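# Clamp the matching-width blank in the vise

## Task

Pick out the plain metal blank whose width equals that of the dark setting master and lay it in the vise on top of the two loose low bars. Both bars must end up standing upright between the jaws. The blank's entire long side must sit pressed against the fixed jaw (the end block without hoses), and its short end must touch the work stop (the short rod between the jaws). The setting master and the other blanks must not be left obviously tipped over.

## Robot and tools

Robot: two six-joint arms, left_arm and right_arm, each with a parallel two-finger gripper. Two wrist cameras exist: cam_left_wrist and cam_right_wrist, each 896x504 pixels. A reference image (job sheet) can be viewed again with show_instructions, which takes no arguments and moves nothing.

Frames. Scene frame: origin at table-top height, midway between the nominal arm bases, +z up, +x out over the table, left_arm on the +y side. Calibrated bases: left_arm at (+0.014, +0.281, 0) m, quat_wxyz (+1.000, 0, 0, -0.019); right_arm at (+0.056, -0.369, 0) m, quat_wxyz (+1.000, 0, 0, +0.004). Each arm's hand position, orientation, velocities and targets in results are in that arm's own base frame and may be off by a few centimetres, more at long reach. Gripper axes: fingers point along +z, close along x. end_effector_position is the point between the pads; fingertips extend 15.0 mm past it. The housing (146 mm along the closing direction, 50 mm wide) starts 65 mm behind that point. A camera block sticks out about 11 cm toward the gripper's -y side and rotates with it.

Row layout (used by execute_actions and move). One row is a single flat list of 18 numbers covering both arms: first left_arm's 9, then right_arm's 9. Each arm's 9 are six absolute joint target angles in radians, in this order: wrist roll, shoulder, waist, wrist pitch, forearm roll, elbow; then gripper position, force_limit, speed, each in [-1, 1]. Always send all 18 even if one arm stays still; to keep an arm still, repeat its current Joint targets and its last gripper numbers (0 is a real command, not 'no change'). Stated joint ranges (rad): wrist roll -6.283..6.283, shoulder -2.059..2.094, waist -6.283..6.283, wrist pitch -1.693..3.142, forearm roll -6.283..6.283, elbow -3.927..0.192. A target more than 0.010 rad beyond a range end (and farther out than the current angle) gets the call refused; real ends may differ by 0.010 rad, and a joint driven fully to one produces a 'joint sent to its limit' line.

Gripper numbers: position +1 = fully open (108 mm gap), about -0.96 = pads touching; use -1 to grasp, so fingers close until stopped. force_limit from -1 (about 2.5 N per pad, slow close) to +1 (about 32 N); actual grip varies widely per gripper and closing speed. speed from -1 (5 mm/s) to +1 (420 mm/s). After fingers have stopped, new force or speed takes effect only if position also changes by at least 0.01.

Tools:
- execute_actions(actions, cameras): actions is a list of actions; each action is a table of up to 15 rows, one per 1/30 s step; a short table repeats its last row to fill 15. An empty list returns the full state plus images.
- move(target, speed, blend, blocking, cameras): target is one 18-number row or a list of up to 15 rows, all absolute joint targets; joints move in synchrony, so the hand follows a curve, with no collision avoidance. speed is rad/s for the joint with farthest to travel, 0.01 to 3.14, default 0.5, one value or one per target. blend (rad) rounds corners at intermediate targets; 0 stops at each. blocking=false returns after about 0.5 s while motion continues; a new move replaces a running one. Result adds a 'move:' line: done, off_target, moving, held, fault; limits=held means steps were withheld.
- wait(seconds 0 to 10, cameras): lets time run with last commands held.
- stop(cameras): brakes a running move; fingers keep going.
- zoom_image(camera, region): camera is cam_left_wrist or cam_right_wrist from the latest images; region [x0, y0, x1, y1] pixels from top-left, at most 504 by 504.
- clear_fault(arm, cameras): arm is left_arm or right_arm; clears a reported torque fault only.
- finished_scene(scene): ends the scene irreversibly, with scene being this scene's number as printed at the end of each result; call nothing after it in that reply.

cameras argument: list of names, ["all"], or []; default is all for empty actions, otherwise none. An unknown name invalidates the call.

Reading results: Joint positions, Joint velocities and Joint targets list joints in the row order above (rad, rad/s). Joint targets can shift on their own; an unfinished motion may need recommanding. is_grasped=1 means something stopped the fingers short of the command; 0 while moving, at the commanded position, or with pads closed on nothing. width_mm is the pad gap; force_n is per-pad force (noisy by about 10 N). 'Within noise' velocities drop the end-effector velocity fields. 'joint command not followed' means the inter-arm clearance check altered or withheld targets. Joint torques include gravity and have offsets; positive means toward larger angles. MOTOR HOT appears at 65 °C; at 80 °C the arm brakes for 30 to 60 s or more.

Motion limits: joint targets move at most 3.14 rad/s, within 0.637 rad of the measured angle per step, and hand speed is capped at 1 m/s.

Avoid: dropping parts or releasing them while moving; striking or pressing hard on fixed or heavy objects; arm-to-arm contact or gripping the other arm's fingers; anything falling or being left off the table (task fails). Contact torque reaching a load limit (waist 46.2, shoulder 46.3, elbow 28.5, forearm roll 22.1, wrist pitch 10.9, wrist roll 10.7 N m, held weight included) causes a torque fault: the arm backs off and freezes until clear_fault. Prolonged torque saturation, overload, holding loads, reaching far or pushing at unreachable poses also heat motors. Loose objects may occasionally be nudged by outside pushes.

Each tool is called after ">>>" as name([rows], argument=value, ...), one row to a line, values as JSON.

Reference images:

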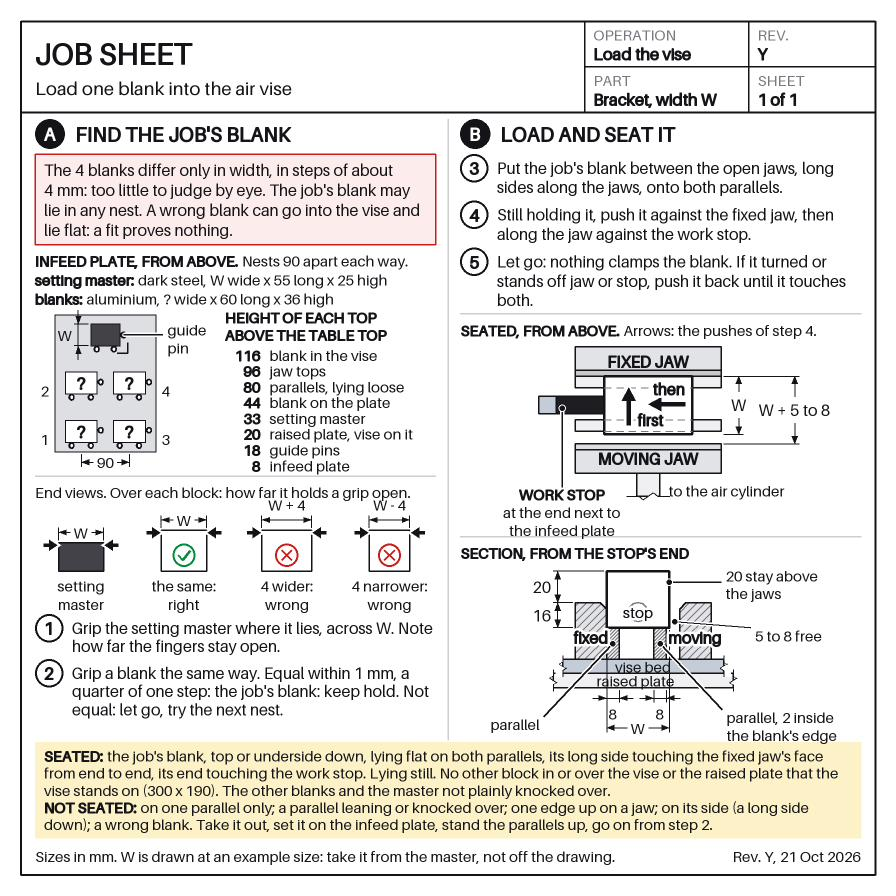

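## Session

>>> execute_actions(actions=[])

Nothing of this call was run. Scene 2 begins with your next reply.

>>> execute_actions(actions=[])

Scene clock: 0.00 s.
left_arm: end_effector_position=(+0.4462, +0.2991, +0.2383) width_mm=108.10 is_grasped=0 force_n=0.00 end_effector_quat_wxyz=(-0.542, +0.640, +0.459, +0.294) | right_arm: end_effector_position=(+0.2210, -0.1397, +0.2973) width_mm=108.10 is_grasped=0 force_n=0.00 end_effector_quat_wxyz=(-0.103, +0.022, +0.947, +0.302)
Joint names: [wrist roll, shoulder, waist, wrist pitch, forearm roll, elbow]
Joint positions: left_arm=[0.492 0.255 0.155 1.384 1.414 -1.062] | right_arm=[-1.564 -0.275 -0.832 1.887 0.27 -1.02]
Joint velocities: within noise
Joint torques (N m): no reading
Joint targets: left_arm=[0.492 0.255 0.155 1.384 1.414 -1.062] | right_arm=[-1.564 -0.275 -0.832 1.887 0.270 -1.020]
Tool commands: left_gripper/position=+1.0 left_gripper/force_limit=+1.0 left_gripper/speed=+1.0 right_gripper/position=+1.0 right_gripper/force_limit=+1.0 right_gripper/speed=+1.0

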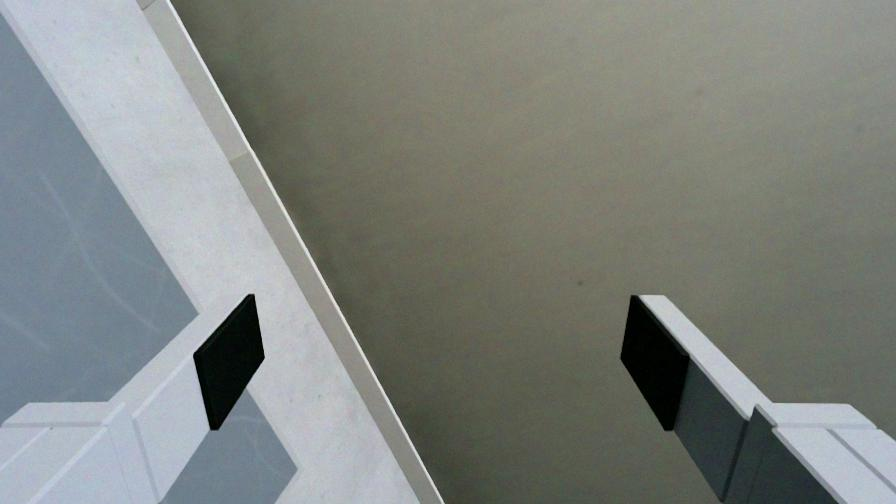

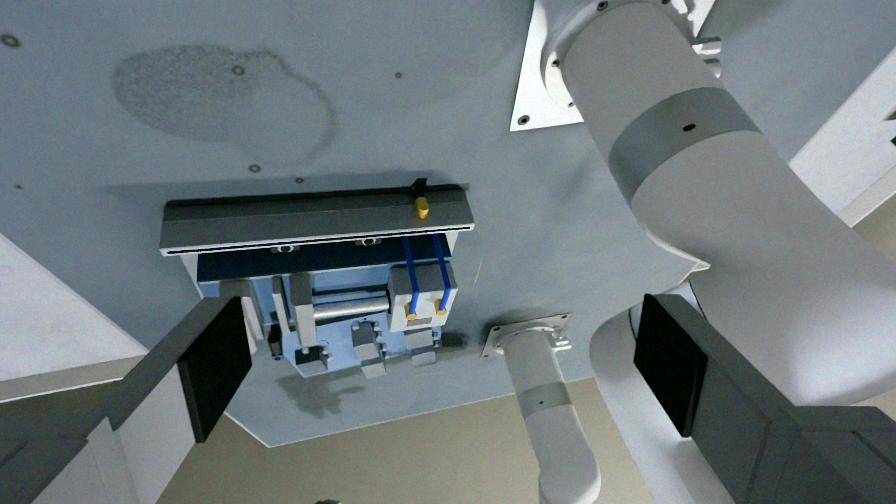

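>>> move(target=[0.385,-0.18,-0.4,1.4676,0,-1.2876,1,1,1,-1.564,-0.275,-0.832,1.887,0.27,-1.02,1,1,1], cameras=["all"])

Scene clock: 30.53 s.
left_arm: end_effector_position=(+0.3927, -0.1660, +0.3503) width_mm=108.10 is_grasped=0 force_n=0.00 end_effector_quat_wxyz=(+0.000, +0.707, +0.707, +0.000) | right_arm: end_effector_position=(+0.2209, -0.1398, +0.2975) width_mm=108.10 is_grasped=0 force_n=0.00 end_effector_quat_wxyz=(-0.103, +0.023, +0.948, +0.302)
Joint names: [wrist roll, shoulder, waist, wrist pitch, forearm roll, elbow]
Joint positions: left_arm=[0.385 -0.18 -0.4 1.468 0 -1.288] | right_arm=[-1.564 -0.275 -0.832 1.887 0.27 -1.02]
Joint torques (N m): left_arm=[-1.49 -29.64 -5.96 0.3 -1.92 -20.27] | right_arm=[1.54 -25.01 -5.08 2.36 -2.25 -21.38]
Joint targets: left_arm=[0.385 -0.180 -0.400 1.468 0.000 -1.288] | right_arm=[-1.564 -0.275 -0.832 1.887 0.270 -1.020]
move: done

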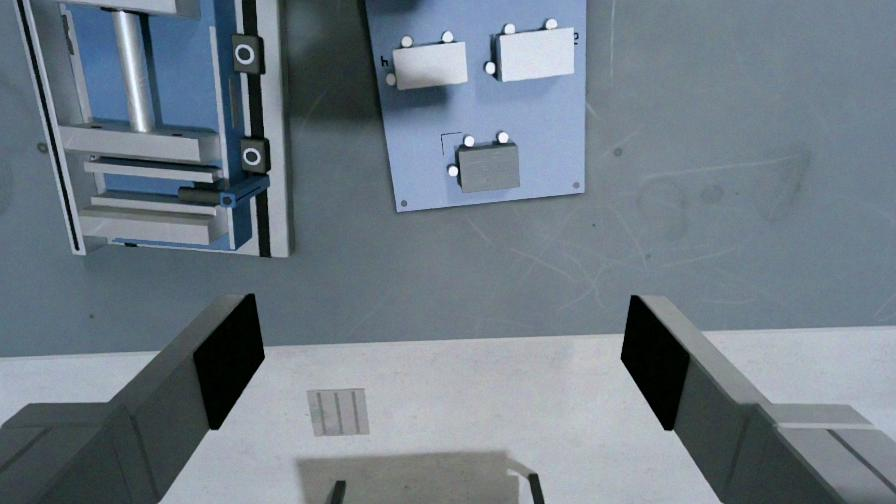

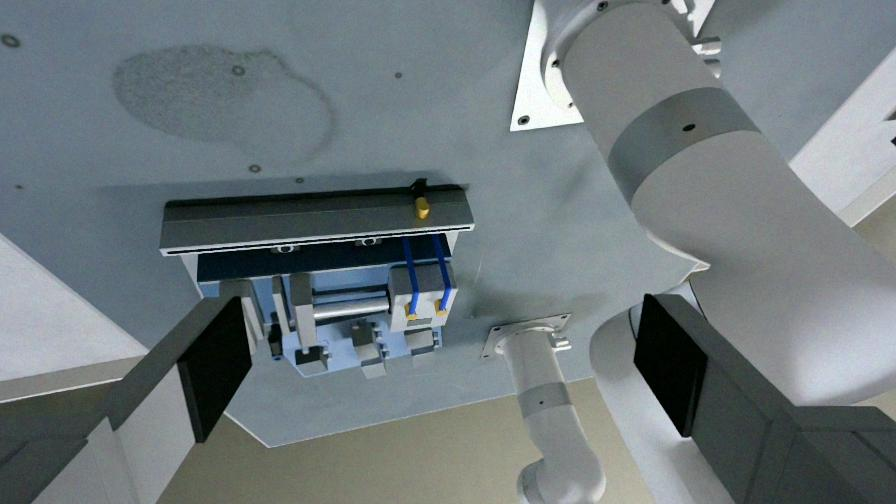

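>>> move(target=[0.297,-0.427,-0.488,1.4924,0,-1.0654,1,1,1,-1.564,-0.275,-0.832,1.887,0.27,-1.02,1,1,1], cameras=["cam_left_wrist"])

Scene clock: 68.60 s.
left_arm: end_effector_position=(+0.3130, -0.1662, +0.3505) width_mm=108.10 is_grasped=0 force_n=0.00 end_effector_quat_wxyz=(+0.000, +0.707, +0.707, +0.000) | right_arm: end_effector_position=(+0.2209, -0.1398, +0.2975) width_mm=108.10 is_grasped=0 force_n=0.00 end_effector_quat_wxyz=(-0.103, +0.023, +0.948, +0.302)
Joint names: [wrist roll, shoulder, waist, wrist pitch, forearm roll, elbow]
Joint positions: left_arm=[0.297 -0.427 -0.488 1.492 0 -1.065] | right_arm=[-1.564 -0.275 -0.832 1.887 0.27 -1.02]
Joint torques (N m): left_arm=[-1.47 -22.75 -5.97 0.29 -1.49 -13.79] | right_arm=[1.5 -24.92 -5.01 2.34 -2.22 -21.39]
Joint targets: left_arm=[0.297 -0.427 -0.488 1.492 0.000 -1.065] | right_arm=[-1.564 -0.275 -0.832 1.887 0.270 -1.020]
move: done
Images, in order (width x height): cam_left_wrist 896x504.

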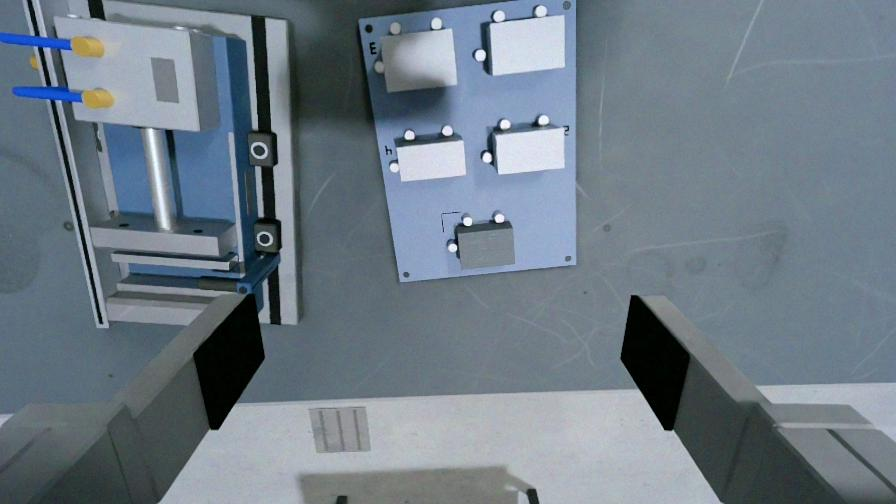

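>>> move(target=[1.975,-0.0551,-0.2851,1.0423,0,-0.9872,1,1,1,-1.564,-0.275,-0.832,1.887,0.27,-1.02,1,1,1], cameras=["cam_left_wrist"])

Scene clock: 115.00 s.
left_arm: end_effector_position=(+0.4305, -0.1262, +0.2003) width_mm=108.10 is_grasped=0 force_n=0.00 end_effector_quat_wxyz=(+0.000, +0.999, +0.048, +0.000) | right_arm: end_effector_position=(+0.2209, -0.1398, +0.2975) width_mm=108.10 is_grasped=0 force_n=0.00 end_effector_quat_wxyz=(-0.103, +0.023, +0.948, +0.302)
Joint names: [wrist roll, shoulder, waist, wrist pitch, forearm roll, elbow]
Joint positions: left_arm=[1.975 -0.055 -0.285 1.042 0 -0.987] | right_arm=[-1.564 -0.275 -0.832 1.887 0.27 -1.02]
Joint torques (N m): left_arm=[1.46 -19.42 6.06 -3.12 1.08 -13.93] | right_arm=[1.45 -24.99 -5.08 2.29 -2.3 -21.47]
Joint targets: left_arm=[1.975 -0.055 -0.285 1.042 0.000 -0.987] | right_arm=[-1.564 -0.275 -0.832 1.887 0.270 -1.020]
move: done
Images, in order (width x height): cam_left_wrist 896x504.

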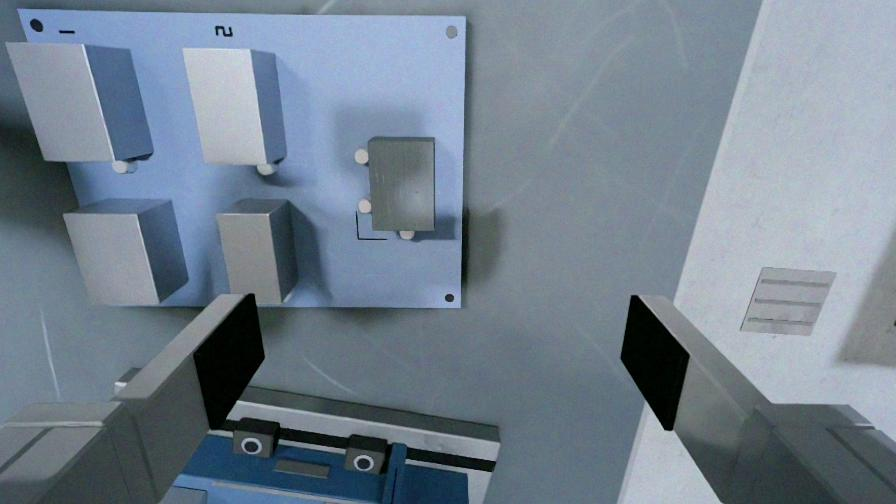

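>>> move(target=[1.9594,-0.0092,-0.3006,0.7977,0,-0.7885,1,1,1,-1.564,-0.275,-0.832,1.887,0.27,-1.02,1,1,1], cameras=["cam_left_wrist"])

Scene clock: 133.27 s.
left_arm: end_effector_position=(+0.4071, -0.1262, +0.1203) width_mm=108.10 is_grasped=0 force_n=0.00 end_effector_quat_wxyz=(+0.000, +0.999, +0.048, +0.000) | right_arm: end_effector_position=(+0.2209, -0.1398, +0.2975) width_mm=108.10 is_grasped=0 force_n=0.00 end_effector_quat_wxyz=(-0.103, +0.023, +0.948, +0.302)
Joint names: [wrist roll, shoulder, waist, wrist pitch, forearm roll, elbow]
Joint positions: left_arm=[1.959 -0.009 -0.301 0.798 0 -0.789] | right_arm=[-1.564 -0.275 -0.832 1.887 0.27 -1.02]
Joint torques (N m): left_arm=[-1.47 -18.88 -6.01 -3.14 1.11 -12.68] | right_arm=[1.44 -25 -4.99 2.37 -2.18 -21.31]
Joint targets: left_arm=[1.959 -0.009 -0.301 0.798 0.000 -0.788] | right_arm=[-1.564 -0.275 -0.832 1.887 0.270 -1.020]
move: done
Images, in order (width x height): cam_left_wrist 896x504.

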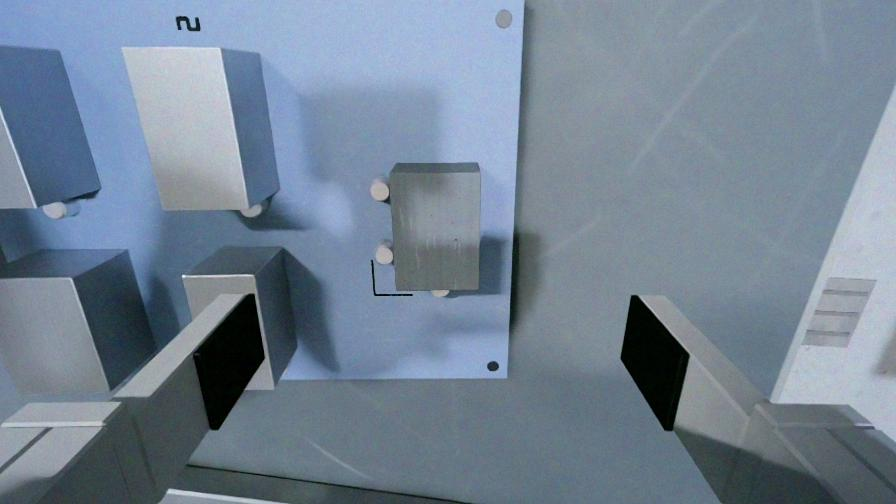

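>>> move([
  [1.9594,-0.0092,-0.3006,0.7977,0,-0.7885,0.3,-0.6,0,-1.564,-0.275,-0.832,1.887,0.27,-1.02,1,1,1],
  [1.951,0.147,-0.309,0.5861,0,-0.7331,0.3,-0.6,0,-1.564,-0.275,-0.832,1.887,0.27,-1.02,1,1,1],
], speed=0.3, cameras=["cam_left_wrist"])

Scene clock: 152.87 s.
left_arm: end_effector_position=(+0.4045, -0.1291, +0.0502) width_mm=69.50 is_grasped=0 force_n=0.00 end_effector_quat_wxyz=(+0.000, +0.999, +0.048, +0.000) | right_arm: end_effector_position=(+0.2209, -0.1398, +0.2975) width_mm=108.10 is_grasped=0 force_n=0.00 end_effector_quat_wxyz=(-0.103, +0.023, +0.948, +0.302)
Joint names: [wrist roll, shoulder, waist, wrist pitch, forearm roll, elbow]
Joint positions: left_arm=[1.951 0.147 -0.309 0.586 0 -0.733] | right_arm=[-1.564 -0.275 -0.832 1.887 0.27 -1.02]
Joint torques (N m): left_arm=[-1.49 -20.47 -6.15 -3.23 1.02 -10.73] | right_arm=[1.49 -24.98 -5.06 2.31 -2.03 -21.44]
Joint targets: left_arm=[1.951 0.147 -0.309 0.586 0.000 -0.733] | right_arm=[-1.564 -0.275 -0.832 1.887 0.270 -1.020]
move: done
Images, in order (width x height): cam_left_wrist 896x504.

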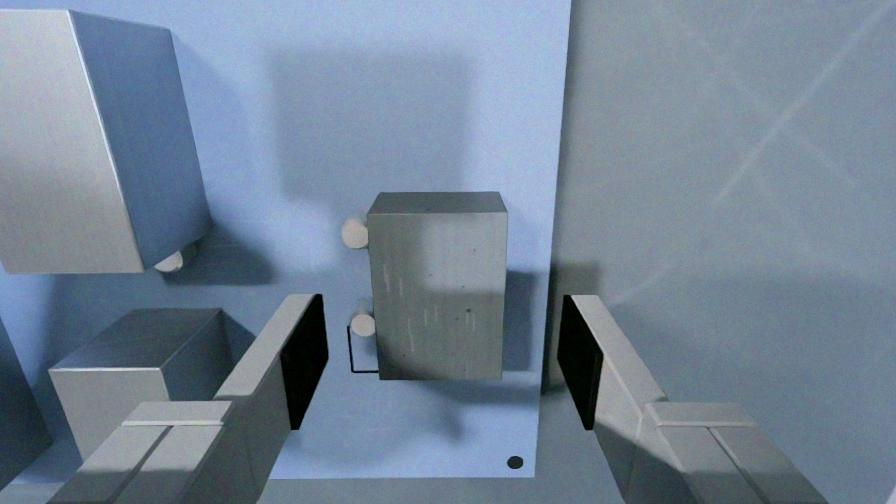

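>>> move(target=[1.973,0.1716,-0.2872,0.5434,0,-0.715,0.3,-0.6,0,-1.564,-0.275,-0.832,1.887,0.27,-1.02,1,1,1], speed=0.1, cameras=["cam_left_wrist"])

>>> move(target=[1.973,0.1716,-0.2872,0.5434,0,-0.715,-1,-0.8,-0.85,-1.564,-0.275,-0.832,1.887,0.27,-1.02,1,1,1], cameras=["cam_left_wrist"])

Scene clock: 167.63 s.
left_arm: end_effector_position=(+0.4035, -0.1192, +0.0371) width_mm=69.50 is_grasped=0 force_n=0.00 end_effector_quat_wxyz=(+0.000, +0.999, +0.048, +0.000) | right_arm: end_effector_position=(+0.2209, -0.1398, +0.2975) width_mm=108.10 is_grasped=0 force_n=0.00 end_effector_quat_wxyz=(-0.103, +0.023, +0.948, +0.302)
Joint names: [wrist roll, shoulder, waist, wrist pitch, forearm roll, elbow]
Joint positions: left_arm=[1.973 0.172 -0.287 0.543 0 -0.715] | right_arm=[-1.564 -0.275 -0.832 1.887 0.27 -1.02]
Joint torques (N m): left_arm=[1.38 -20.63 6.24 -3.32 0.89 -10.26] | right_arm=[1.5 -24.97 -5.1 2.37 -2.07 -21.32]
Joint targets: left_arm=[1.973 0.172 -0.287 0.543 0.000 -0.715] | right_arm=[-1.564 -0.275 -0.832 1.887 0.270 -1.020]
move: done
Images, in order (width x height): cam_left_wrist 896x504.

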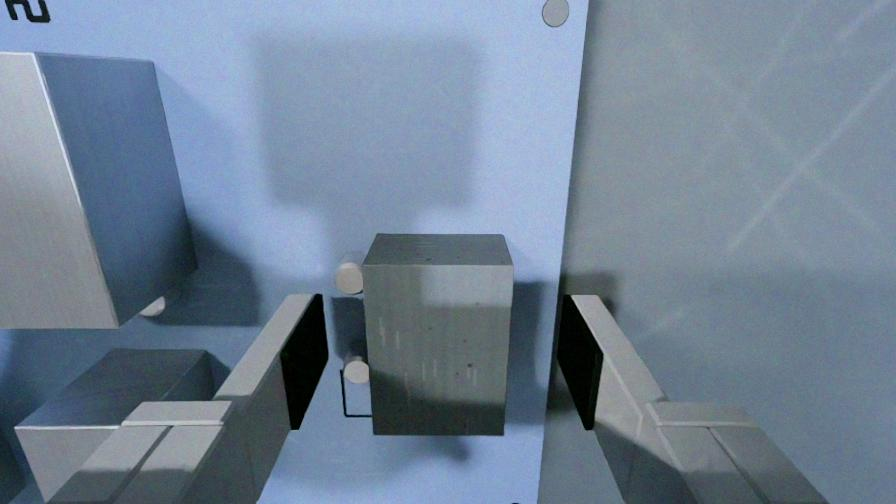

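Scene clock: 168.70 s.
left_arm: end_effector_position=(+0.4035, -0.1192, +0.0371) width_mm=38.76 is_grasped=1 force_n=12.11 end_effector_quat_wxyz=(+0.000, +0.999, +0.048, +0.000) | right_arm: end_effector_position=(+0.2209, -0.1398, +0.2975) width_mm=108.10 is_grasped=0 force_n=0.00 end_effector_quat_wxyz=(-0.103, +0.023, +0.948, +0.302)
Joint names: [wrist roll, shoulder, waist, wrist pitch, forearm roll, elbow]
Joint positions: left_arm=[1.973 0.172 -0.287 0.543 0 -0.715] | right_arm=[-1.564 -0.275 -0.832 1.887 0.27 -1.02]
Joint torques (N m): left_arm=[1.32 -21.21 5.83 -3.06 0.87 -12.11] | right_arm=[1.44 -24.99 -5 2.33 -1.97 -21.34]
Joint targets: left_arm=[1.973 0.172 -0.287 0.543 0.000 -0.715] | right_arm=[-1.564 -0.275 -0.832 1.887 0.270 -1.020]
move: done
Images, in order (width x height): cam_left_wrist 896x504.

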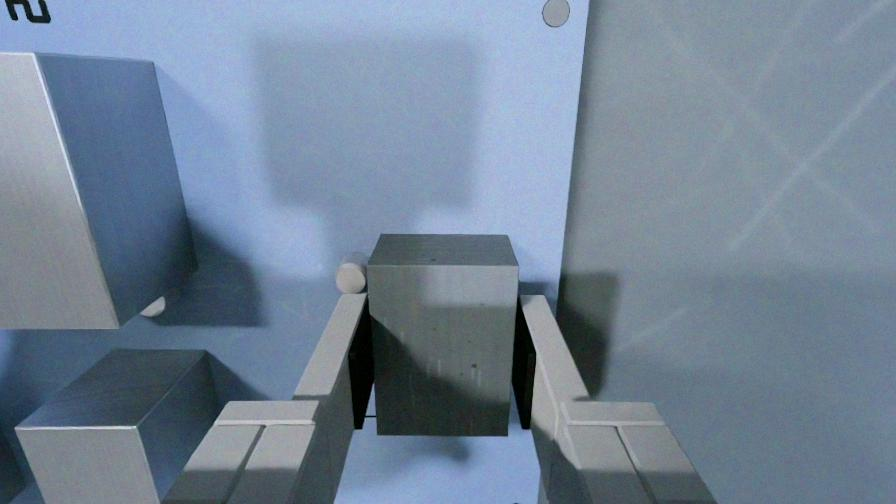

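>>> move([
  [1.973,0.1716,-0.2872,0.5434,0,-0.715,0.3,-0.6,-0.7,-1.564,-0.275,-0.832,1.887,0.27,-1.02,1,1,1],
  [1.9594,-0.0092,-0.2872,0.7977,0,-0.7885,0.3,-0.6,-0.7,-1.564,-0.275,-0.832,1.887,0.27,-1.02,1,1,1],
  [1.668,-0.7473,-0.5922,1.1665,0,-0.4192,0.3,-0.6,-0.7,-1.564,-0.275,-0.832,1.887,0.27,-1.02,1,1,1],
], speed=0.4, cameras=["cam_left_wrist"])

Scene clock: 211.47 s.
left_arm: end_effector_position=(+0.2218, -0.1492, +0.2006) width_mm=69.50 is_grasped=0 force_n=0.00 end_effector_quat_wxyz=(+0.000, +0.999, +0.048, +0.000) | right_arm: end_effector_position=(+0.2209, -0.1398, +0.2975) width_mm=108.10 is_grasped=0 force_n=0.00 end_effector_quat_wxyz=(-0.103, +0.023, +0.948, +0.302)
Joint names: [wrist roll, shoulder, waist, wrist pitch, forearm roll, elbow]
Joint positions: left_arm=[1.668 -0.747 -0.592 1.166 0 -0.419] | right_arm=[-1.564 -0.275 -0.832 1.887 0.27 -1.02]
Joint torques (N m): left_arm=[-1.5 -15.06 -6.19 0.18 0.75 -14.34] | right_arm=[1.39 -24.89 -4.76 2.34 -1.95 -21.44]
Joint targets: left_arm=[1.668 -0.747 -0.592 1.167 0.000 -0.419] | right_arm=[-1.564 -0.275 -0.832 1.887 0.270 -1.020]
move: done
Images, in order (width x height): cam_left_wrist 896x504.

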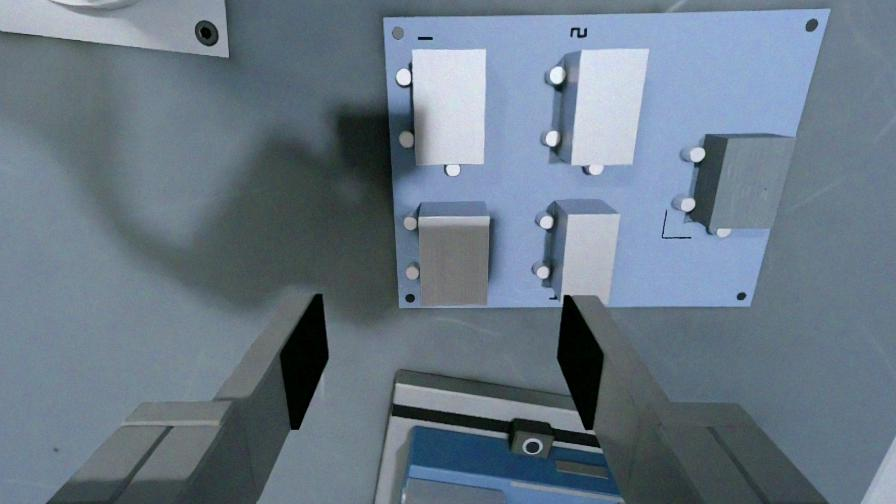

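>>> zoom_image(camera="cam_left_wrist", region=[380, 0, 840, 310])

Scaled by 1.096 from the camera's 896x504 image, which has a finer 1280x720 frame.

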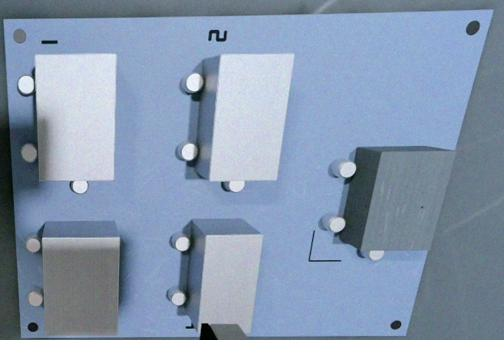

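>>> move(target=[1.819,-0.7099,-0.4411,0.878,0,-0.1681,0.3,-0.6,-0.7,-1.564,-0.275,-0.832,1.887,0.27,-1.02,1,1,1], speed=0.4, cameras=["cam_left_wrist"])

Scene clock: 242.07 s.
left_arm: end_effector_position=(+0.2208, -0.1043, +0.1106) width_mm=69.50 is_grasped=0 force_n=0.00 end_effector_quat_wxyz=(+0.000, +0.999, +0.048, +0.000) | right_arm: end_effector_position=(+0.2209, -0.1398, +0.2975) width_mm=108.10 is_grasped=0 force_n=0.00 end_effector_quat_wxyz=(-0.103, +0.023, +0.948, +0.302)
Joint names: [wrist roll, shoulder, waist, wrist pitch, forearm roll, elbow]
Joint positions: left_arm=[1.819 -0.71 -0.441 0.878 0 -0.168] | right_arm=[-1.564 -0.275 -0.832 1.887 0.27 -1.02]
Joint torques (N m): left_arm=[1.42 -0.82 6.14 -3.19 0.51 -13.31] | right_arm=[1.38 -24.85 -4.96 2.31 -1.93 -21.33]
Joint targets: left_arm=[1.819 -0.710 -0.441 0.878 0.000 -0.168] | right_arm=[-1.564 -0.275 -0.832 1.887 0.270 -1.020]
move: done
Images, in order (width x height): cam_left_wrist 896x504.

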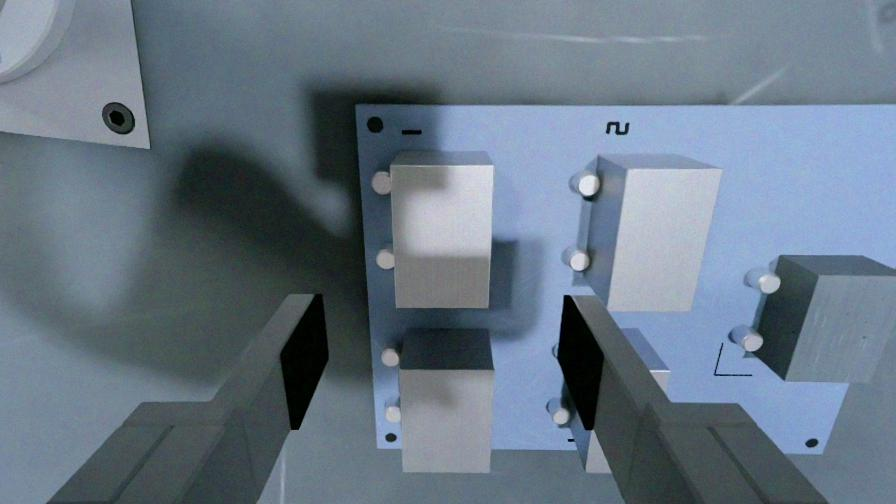

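>>> move(target=[1.8365,-0.4469,-0.4235,0.5344,0,-0.0875,0.3,-0.6,-0.7,-1.564,-0.275,-0.832,1.887,0.27,-1.02,1,1,1], speed=0.15, cameras=["cam_left_wrist"])

>>> move(target=[1.8365,-0.4469,-0.4235,0.5344,0,-0.0875,-1,-0.8,-0.85,-1.564,-0.275,-0.832,1.887,0.27,-1.02,1,1,1], cameras=["cam_left_wrist"])

Scene clock: 258.30 s.
left_arm: end_effector_position=(+0.2210, -0.0996, +0.0434) width_mm=69.50 is_grasped=0 force_n=0.00 end_effector_quat_wxyz=(+0.000, +0.999, +0.048, +0.000) | right_arm: end_effector_position=(+0.2209, -0.1398, +0.2975) width_mm=108.10 is_grasped=0 force_n=0.00 end_effector_quat_wxyz=(-0.103, +0.023, +0.948, +0.302)
Joint names: [wrist roll, shoulder, waist, wrist pitch, forearm roll, elbow]
Joint positions: left_arm=[1.836 -0.447 -0.424 0.534 0 -0.088] | right_arm=[-1.564 -0.275 -0.832 1.887 0.27 -1.02]
Joint torques (N m): left_arm=[1.38 -3.41 6 -3.19 0.47 -10.2] | right_arm=[1.36 -24.82 -4.77 2.32 -1.86 -21.36]
Joint targets: left_arm=[1.837 -0.447 -0.423 0.534 0.000 -0.087] | right_arm=[-1.564 -0.275 -0.832 1.887 0.270 -1.020]
move: done
Images, in order (width x height): cam_left_wrist 896x504.

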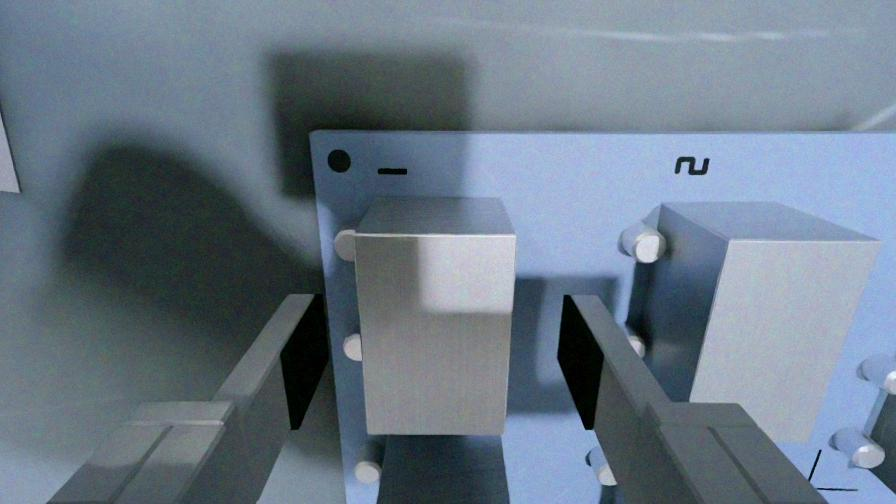

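Scene clock: 259.37 s.
left_arm: end_effector_position=(+0.2210, -0.0996, +0.0434) width_mm=38.87 is_grasped=1 force_n=14.66 end_effector_quat_wxyz=(+0.000, +0.999, +0.048, +0.000) | right_arm: end_effector_position=(+0.2209, -0.1398, +0.2975) width_mm=108.10 is_grasped=0 force_n=0.00 end_effector_quat_wxyz=(-0.103, +0.023, +0.948, +0.302)
Joint names: [wrist roll, shoulder, waist, wrist pitch, forearm roll, elbow]
Joint positions: left_arm=[1.837 -0.447 -0.423 0.534 0 -0.087] | right_arm=[-1.564 -0.275 -0.832 1.887 0.27 -1.02]
Joint torques (N m): left_arm=[1.36 -4.34 5.37 -2.93 0.35 -10.94] | right_arm=[1.33 -24.7 -4.87 2.37 -1.84 -21.36]
Joint targets: left_arm=[1.837 -0.447 -0.423 0.534 0.000 -0.087] | right_arm=[-1.564 -0.275 -0.832 1.887 0.270 -1.020]
move: done
Images, in order (width x height): cam_left_wrist 896x504.

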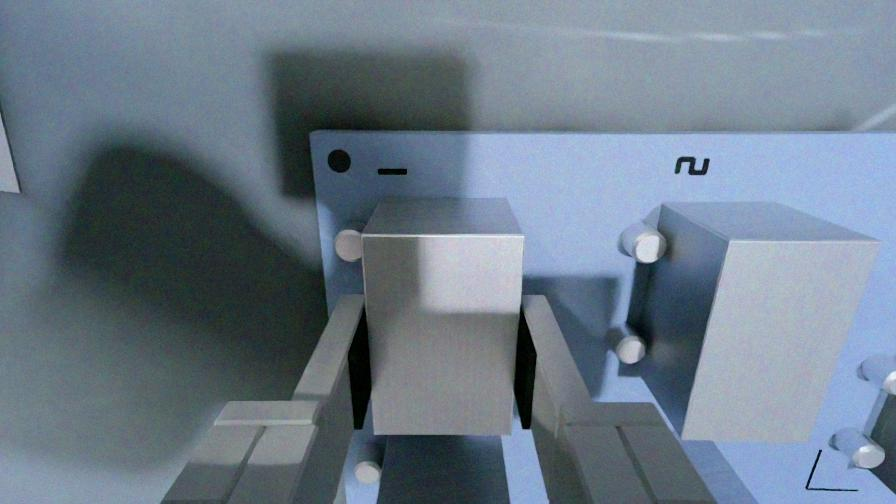

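>>> move([
  [1.8365,-0.447,-0.4235,0.5344,0,-0.0875,-0.98,0,-0.85,-1.564,-0.275,-0.832,1.887,0.27,-1.02,1,1,1],
  [1.8365,-0.7099,-0.4235,0.878,0,-0.1681,-0.98,0,-0.85,-1.564,-0.275,-1.4,1.887,0.27,-1.02,1,1,1],
  [1.8365,-0.8665,-0.4235,1.2247,0,-0.3582,-0.98,0,-0.85,-1.564,-0.275,-1.7,1.887,0.27,-1.02,1,1,1],
  [1.5718,0.3887,-0.8278,1.3144,0,-1.7031,-0.98,0,-0.85,-1.564,-0.275,-1.7,1.887,0.27,-1.02,1,1,1],
], speed=[0.3,0.3,0.5,0.5], cameras=["cam_left_wrist"])

Scene clock: 304.37 s.
left_arm: end_effector_position=(+0.3953, -0.4303, +0.2501) width_mm=38.80 is_grasped=1 force_n=17.70 end_effector_quat_wxyz=(+0.000, +1.000, -0.022, +0.000) | right_arm: end_effector_position=(+0.0361, -0.2589, +0.2975) width_mm=108.10 is_grasped=0 force_n=0.00 end_effector_quat_wxyz=(+0.033, +0.419, +0.850, +0.317)
Joint names: [wrist roll, shoulder, waist, wrist pitch, forearm roll, elbow]
Joint positions: left_arm=[1.572 0.389 -0.828 1.314 0 -1.703] | right_arm=[-1.564 -0.275 -1.7 1.887 0.27 -1.02]
Joint torques (N m): left_arm=[-1.5 -33.11 -6.18 0.17 0.2 -21.43] | right_arm=[1.37 -24.83 -5.02 0.79 -1.23 -20.65]
Joint targets: left_arm=[1.572 0.389 -0.828 1.314 0.000 -1.703] | right_arm=[-1.564 -0.275 -1.700 1.887 0.270 -1.020]
move: done
Images, in order (width x height): cam_left_wrist 896x504.

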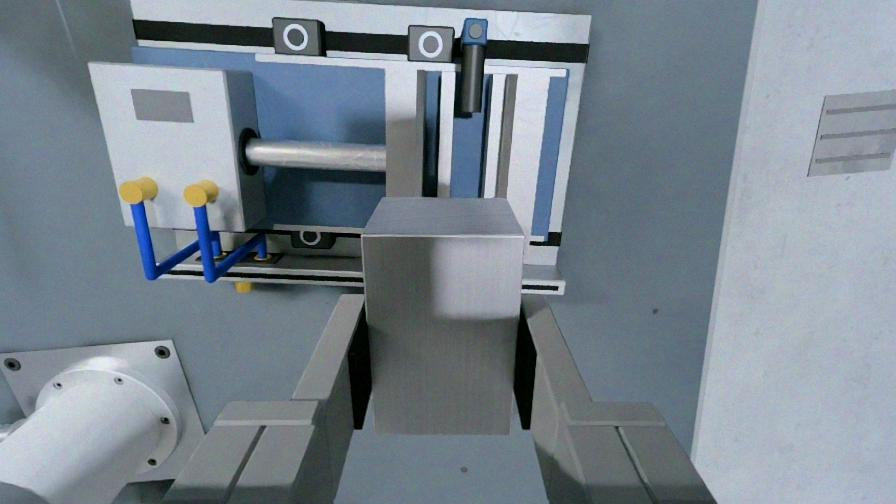

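>>> move(target=[1.6204,0.4864,-0.8124,1.0723,0,-1.5587,-0.98,0,-0.85,-1.564,-0.275,-1.7,1.887,0.27,-1.02,1,1,1], speed=0.2, cameras=["cam_left_wrist"])

>>> zoom_image(camera="cam_left_wrist", region=[330, 0, 630, 260])

Scene clock: 335.40 s.
left_arm: end_effector_position=(+0.4086, -0.4313, +0.1499) width_mm=38.80 is_grasped=1 force_n=17.70 end_effector_quat_wxyz=(+0.000, +0.999, -0.038, +0.000) | right_arm: end_effector_position=(+0.0361, -0.2589, +0.2975) width_mm=108.10 is_grasped=0 force_n=0.00 end_effector_quat_wxyz=(+0.033, +0.419, +0.850, +0.317)
Joint names: [wrist roll, shoulder, waist, wrist pitch, forearm roll, elbow]
Joint positions: left_arm=[1.62 0.486 -0.812 1.072 0 -1.559] | right_arm=[-1.564 -0.275 -1.7 1.887 0.27 -1.02]
Joint torques (N m): left_arm=[1.37 -34.81 6.04 -3.37 0.08 -14.68] | right_arm=[1.33 -24.66 -5.22 -0.15 -0.37 -20.13]
Joint targets: left_arm=[1.620 0.486 -0.812 1.072 0.000 -1.559] | right_arm=[-1.564 -0.275 -1.700 1.887 0.270 -1.020]
move: done
Images, in order (width x height): cam_left_wrist 896x504.

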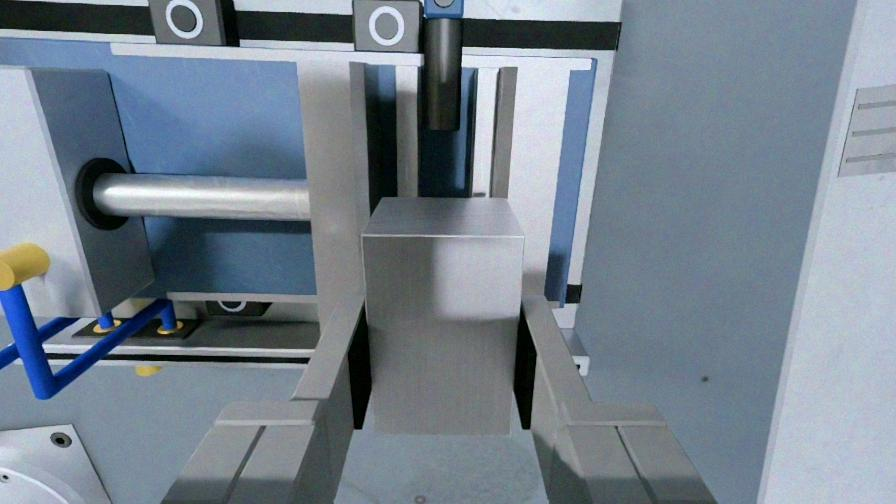

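Scaled by 1.680 from the camera's 896x504 image, which has a finer 1280x720 frame.

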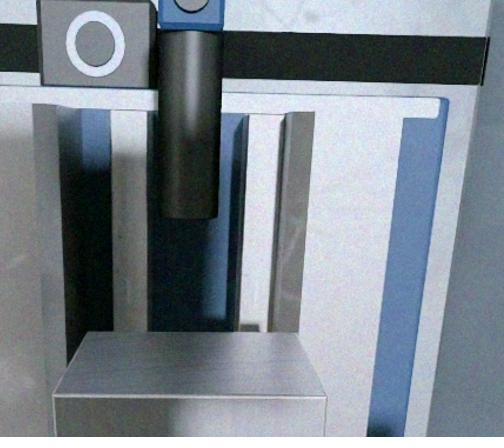

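>>> move(target=[1.6334,0.4897,-0.8169,1.0357,0,-1.5254,-0.98,0,-0.85,-1.564,-0.275,-1.7,1.887,0.27,-1.02,1,1,1], speed=0.1, cameras=["cam_left_wrist"])

>>> zoom_image(camera="cam_left_wrist", region=[330, 0, 630, 260])

Scene clock: 377.97 s.
left_arm: end_effector_position=(+0.4047, -0.4310, +0.1370) width_mm=38.80 is_grasped=1 force_n=17.70 end_effector_quat_wxyz=(+0.000, +0.999, -0.047, +0.000) | right_arm: end_effector_position=(+0.0361, -0.2589, +0.2975) width_mm=108.10 is_grasped=0 force_n=0.00 end_effector_quat_wxyz=(+0.033, +0.419, +0.850, +0.317)
Joint names: [wrist roll, shoulder, waist, wrist pitch, forearm roll, elbow]
Joint positions: left_arm=[1.633 0.49 -0.817 1.036 0 -1.525] | right_arm=[-1.564 -0.275 -1.7 1.887 0.27 -1.02]
Joint torques (N m): left_arm=[1.42 -34.78 -6.04 -3.37 0.01 -14.69] | right_arm=[1.38 -24.57 -5.12 -1.04 0.2 -19.74]
Joint targets: left_arm=[1.633 0.490 -0.817 1.036 0.000 -1.525] | right_arm=[-1.564 -0.275 -1.700 1.887 0.270 -1.020]
move: done
Images, in order (width x height): cam_left_wrist 896x504.

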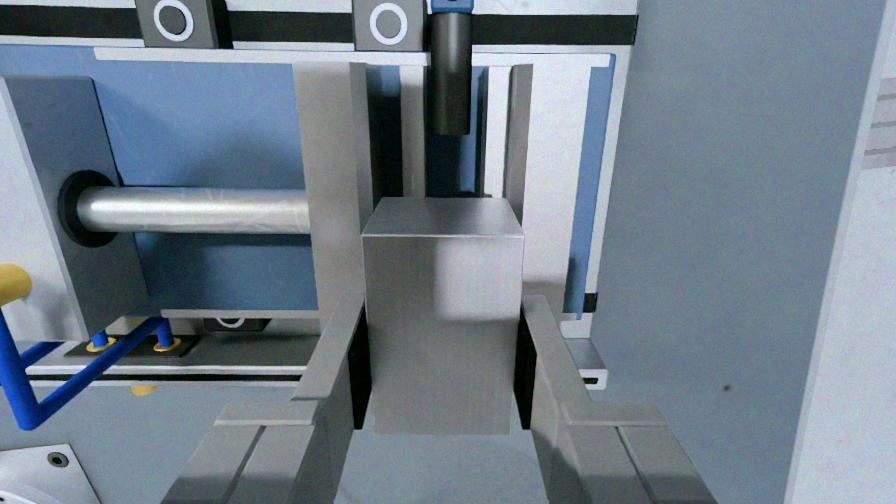

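Scaled by 1.680 from the camera's 896x504 image, which has a finer 1280x720 frame.

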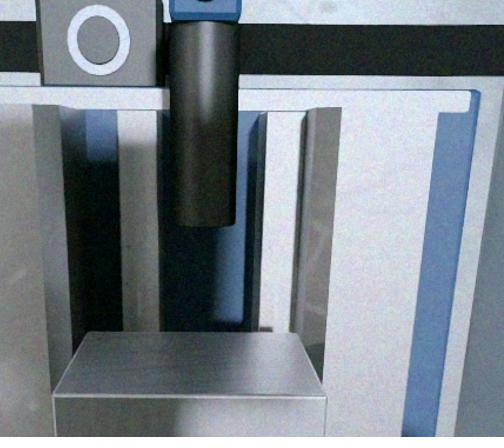

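>>> move([
  [1.6316,0.4858,-0.8187,1.0335,0,-1.5193,-0.98,0,-0.85,-1.564,-0.275,-1.7,1.887,0.27,-1.02,1,1,1],
  [1.6316,0.5036,-0.8187,0.9984,0,-1.502,-0.98,0,-0.85,-1.564,-0.275,-1.7,1.887,0.27,-1.02,1,1,1],
], speed=0.03, cameras=["cam_left_wrist"])

>>> zoom_image(camera="cam_left_wrist", region=[330, 0, 630, 260])

Scene clock: 413.20 s.
left_arm: end_effector_position=(+0.4031, -0.4309, +0.1220) width_mm=38.80 is_grasped=1 force_n=17.70 end_effector_quat_wxyz=(+0.000, +0.999, -0.047, +0.000) | right_arm: end_effector_position=(+0.0361, -0.2589, +0.2975) width_mm=108.10 is_grasped=0 force_n=0.00 end_effector_quat_wxyz=(+0.033, +0.419, +0.850, +0.317)
Joint names: [wrist roll, shoulder, waist, wrist pitch, forearm roll, elbow]
Joint positions: left_arm=[1.632 0.504 -0.819 0.998 0 -1.502] | right_arm=[-1.564 -0.275 -1.7 1.887 0.27 -1.02]
Joint torques (N m): left_arm=[-1.12 -34.79 -6.12 -3.35 -0.18 -14.5] | right_arm=[1.38 -24.46 -5.04 -2.18 1.17 -19.1]
Joint targets: left_arm=[1.632 0.504 -0.819 0.998 0.000 -1.502] | right_arm=[-1.564 -0.275 -1.700 1.887 0.270 -1.020]
move: done
Images, in order (width x height): cam_left_wrist 896x504.

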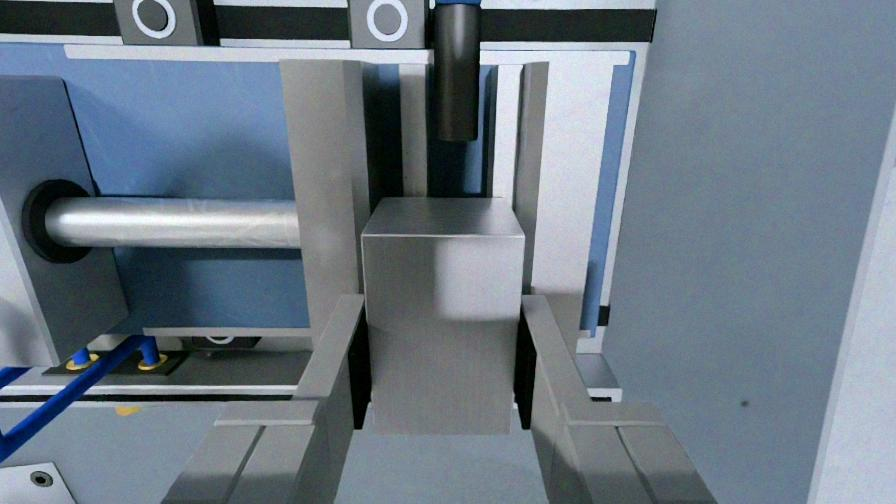

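Scaled by 1.680 from the camera's 896x504 image, which has a finer 1280x720 frame.

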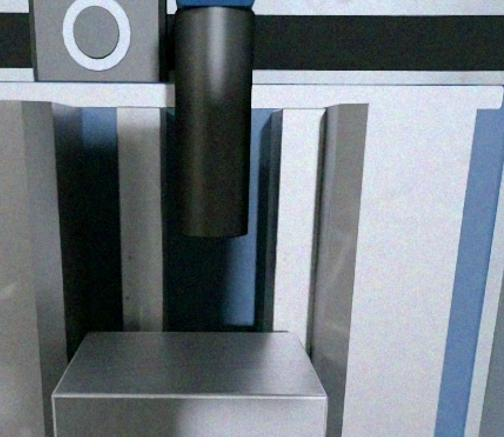

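>>> move(target=[1.6316,0.5114,-0.8187,0.9843,0,-1.4957,-0.98,0,-0.85,-1.564,-0.275,-1.7,1.887,0.27,-1.02,1,1,1], speed=0.03)

>>> move(target=[1.6316,0.5151,-0.8187,0.9776,0,-1.4927,-0.98,0,-0.85,-1.564,-0.275,-1.7,1.887,0.27,-1.02,1,1,1], speed=0.02, cameras=["cam_left_wrist"])

>>> zoom_image(camera="cam_left_wrist", region=[330, 0, 630, 260])

Scene clock: 425.63 s.
left_arm: end_effector_position=(+0.4031, -0.4309, +0.1161) width_mm=38.80 is_grasped=1 force_n=17.59 end_effector_quat_wxyz=(+0.000, +0.999, -0.047, +0.000) | right_arm: end_effector_position=(+0.0361, -0.2589, +0.2975) width_mm=108.10 is_grasped=0 force_n=0.00 end_effector_quat_wxyz=(+0.033, +0.419, +0.850, +0.317)
Joint names: [wrist roll, shoulder, waist, wrist pitch, forearm roll, elbow]
Joint positions: left_arm=[1.632 0.511 -0.819 0.984 0 -1.496] | right_arm=[-1.564 -0.275 -1.7 1.887 0.27 -1.02]
Joint torques (N m): left_arm=[-1.12 -28.04 -5.83 -3.5 -0.2 -11.93] | right_arm=[1.4 -24.51 -5.04 -2.27 1.74 -18.66]
Joint targets: left_arm=[1.632 0.511 -0.819 0.984 0.000 -1.496] | right_arm=[-1.564 -0.275 -1.700 1.887 0.270 -1.020]
move: done

Scene clock: 426.33 s.
left_arm: end_effector_position=(+0.4031, -0.4309, +0.1131) width_mm=38.80 is_grasped=1 force_n=18.96 end_effector_quat_wxyz=(+0.000, +0.999, -0.047, +0.000) | right_arm: end_effector_position=(+0.0361, -0.2589, +0.2975) width_mm=108.10 is_grasped=0 force_n=0.00 end_effector_quat_wxyz=(+0.033, +0.419, +0.850, +0.317)
Joint names: [wrist roll, shoulder, waist, wrist pitch, forearm roll, elbow]
Joint positions: left_arm=[1.632 0.515 -0.819 0.978 0 -1.493] | right_arm=[-1.564 -0.275 -1.7 1.887 0.27 -1.02]
Joint torques (N m): left_arm=[-1.05 -16.97 -2.19 -2.45 -0.22 -6.12] | right_arm=[1.35 -24.33 -5.15 -2.29 1.88 -18.57]
Joint targets: left_arm=[1.632 0.515 -0.819 0.978 0.000 -1.493] | right_arm=[-1.564 -0.275 -1.700 1.887 0.270 -1.020]
move: done
Images, in order (width x height): cam_left_wrist 896x504.

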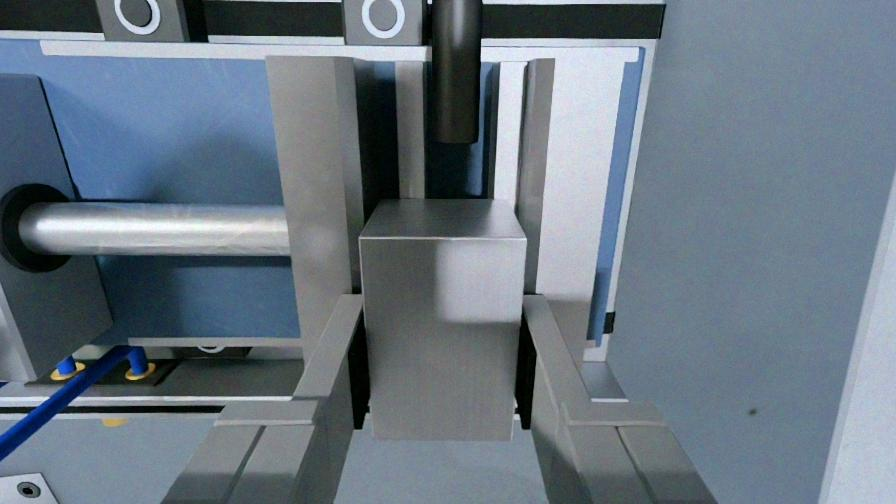

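Scaled by 1.680 from the camera's 896x504 image, which has a finer 1280x720 frame.

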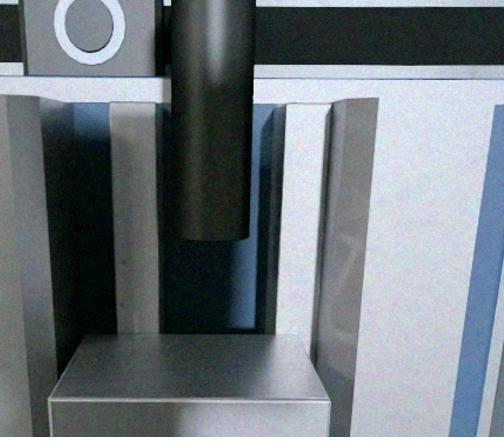

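>>> move([
  [1.6316,0.5114,-0.8187,0.9843,0,-1.4957,-0.98,0,-0.85,-1.564,-0.275,-1.7,1.887,0.27,-1.02,1,1,1],
  [1.6349,0.5179,-0.8154,0.9912,0,-1.5091,-0.98,0,-0.85,-1.564,-0.275,-1.7,1.887,0.27,-1.02,1,1,1],
], speed=0.02, cameras=["cam_left_wrist"])

>>> zoom_image(camera="cam_left_wrist", region=[330, 0, 630, 260])

Scene clock: 444.63 s.
left_arm: end_effector_position=(+0.4061, -0.4312, +0.1170) width_mm=38.80 is_grasped=1 force_n=18.62 end_effector_quat_wxyz=(+0.000, +0.999, -0.047, +0.000) | right_arm: end_effector_position=(+0.0361, -0.2589, +0.2975) width_mm=108.10 is_grasped=0 force_n=0.00 end_effector_quat_wxyz=(+0.033, +0.419, +0.850, +0.317)
Joint names: [wrist roll, shoulder, waist, wrist pitch, forearm roll, elbow]
Joint positions: left_arm=[1.635 0.518 -0.815 0.991 0 -1.509] | right_arm=[-1.564 -0.275 -1.7 1.887 0.27 -1.02]
Joint torques (N m): left_arm=[1.34 -35.17 5.96 0.09 -0.3 -20.45] | right_arm=[1.4 -24.24 -4.99 -2.28 2.56 -18.13]
Joint targets: left_arm=[1.635 0.518 -0.815 0.991 0.000 -1.509] | right_arm=[-1.564 -0.275 -1.700 1.887 0.270 -1.020]
move: done
Images, in order (width x height): cam_left_wrist 896x504.

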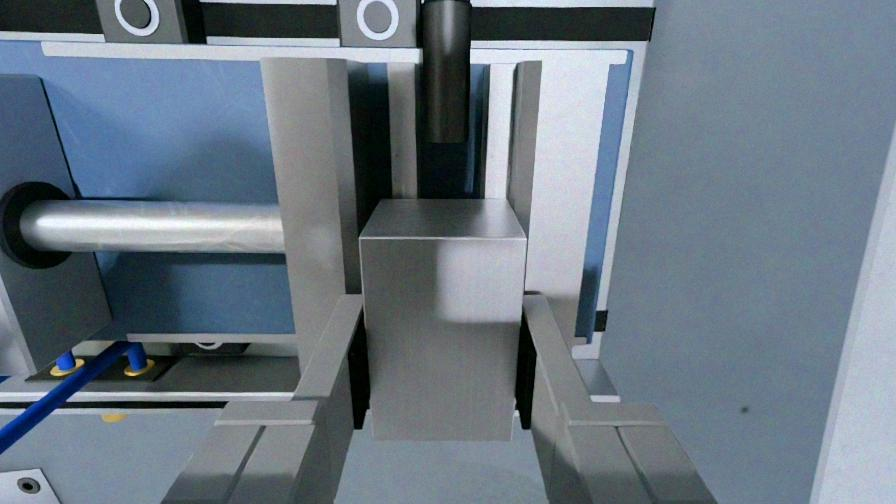

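Scaled by 1.680 from the camera's 896x504 image, which has a finer 1280x720 frame.

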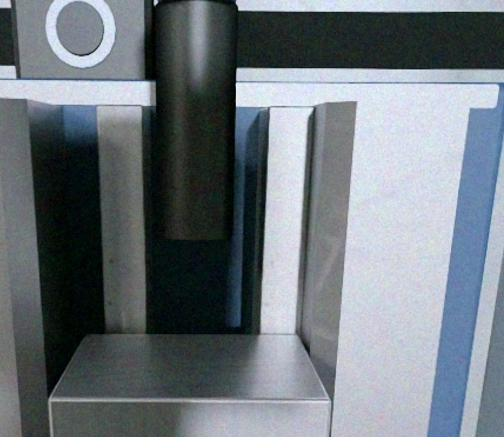

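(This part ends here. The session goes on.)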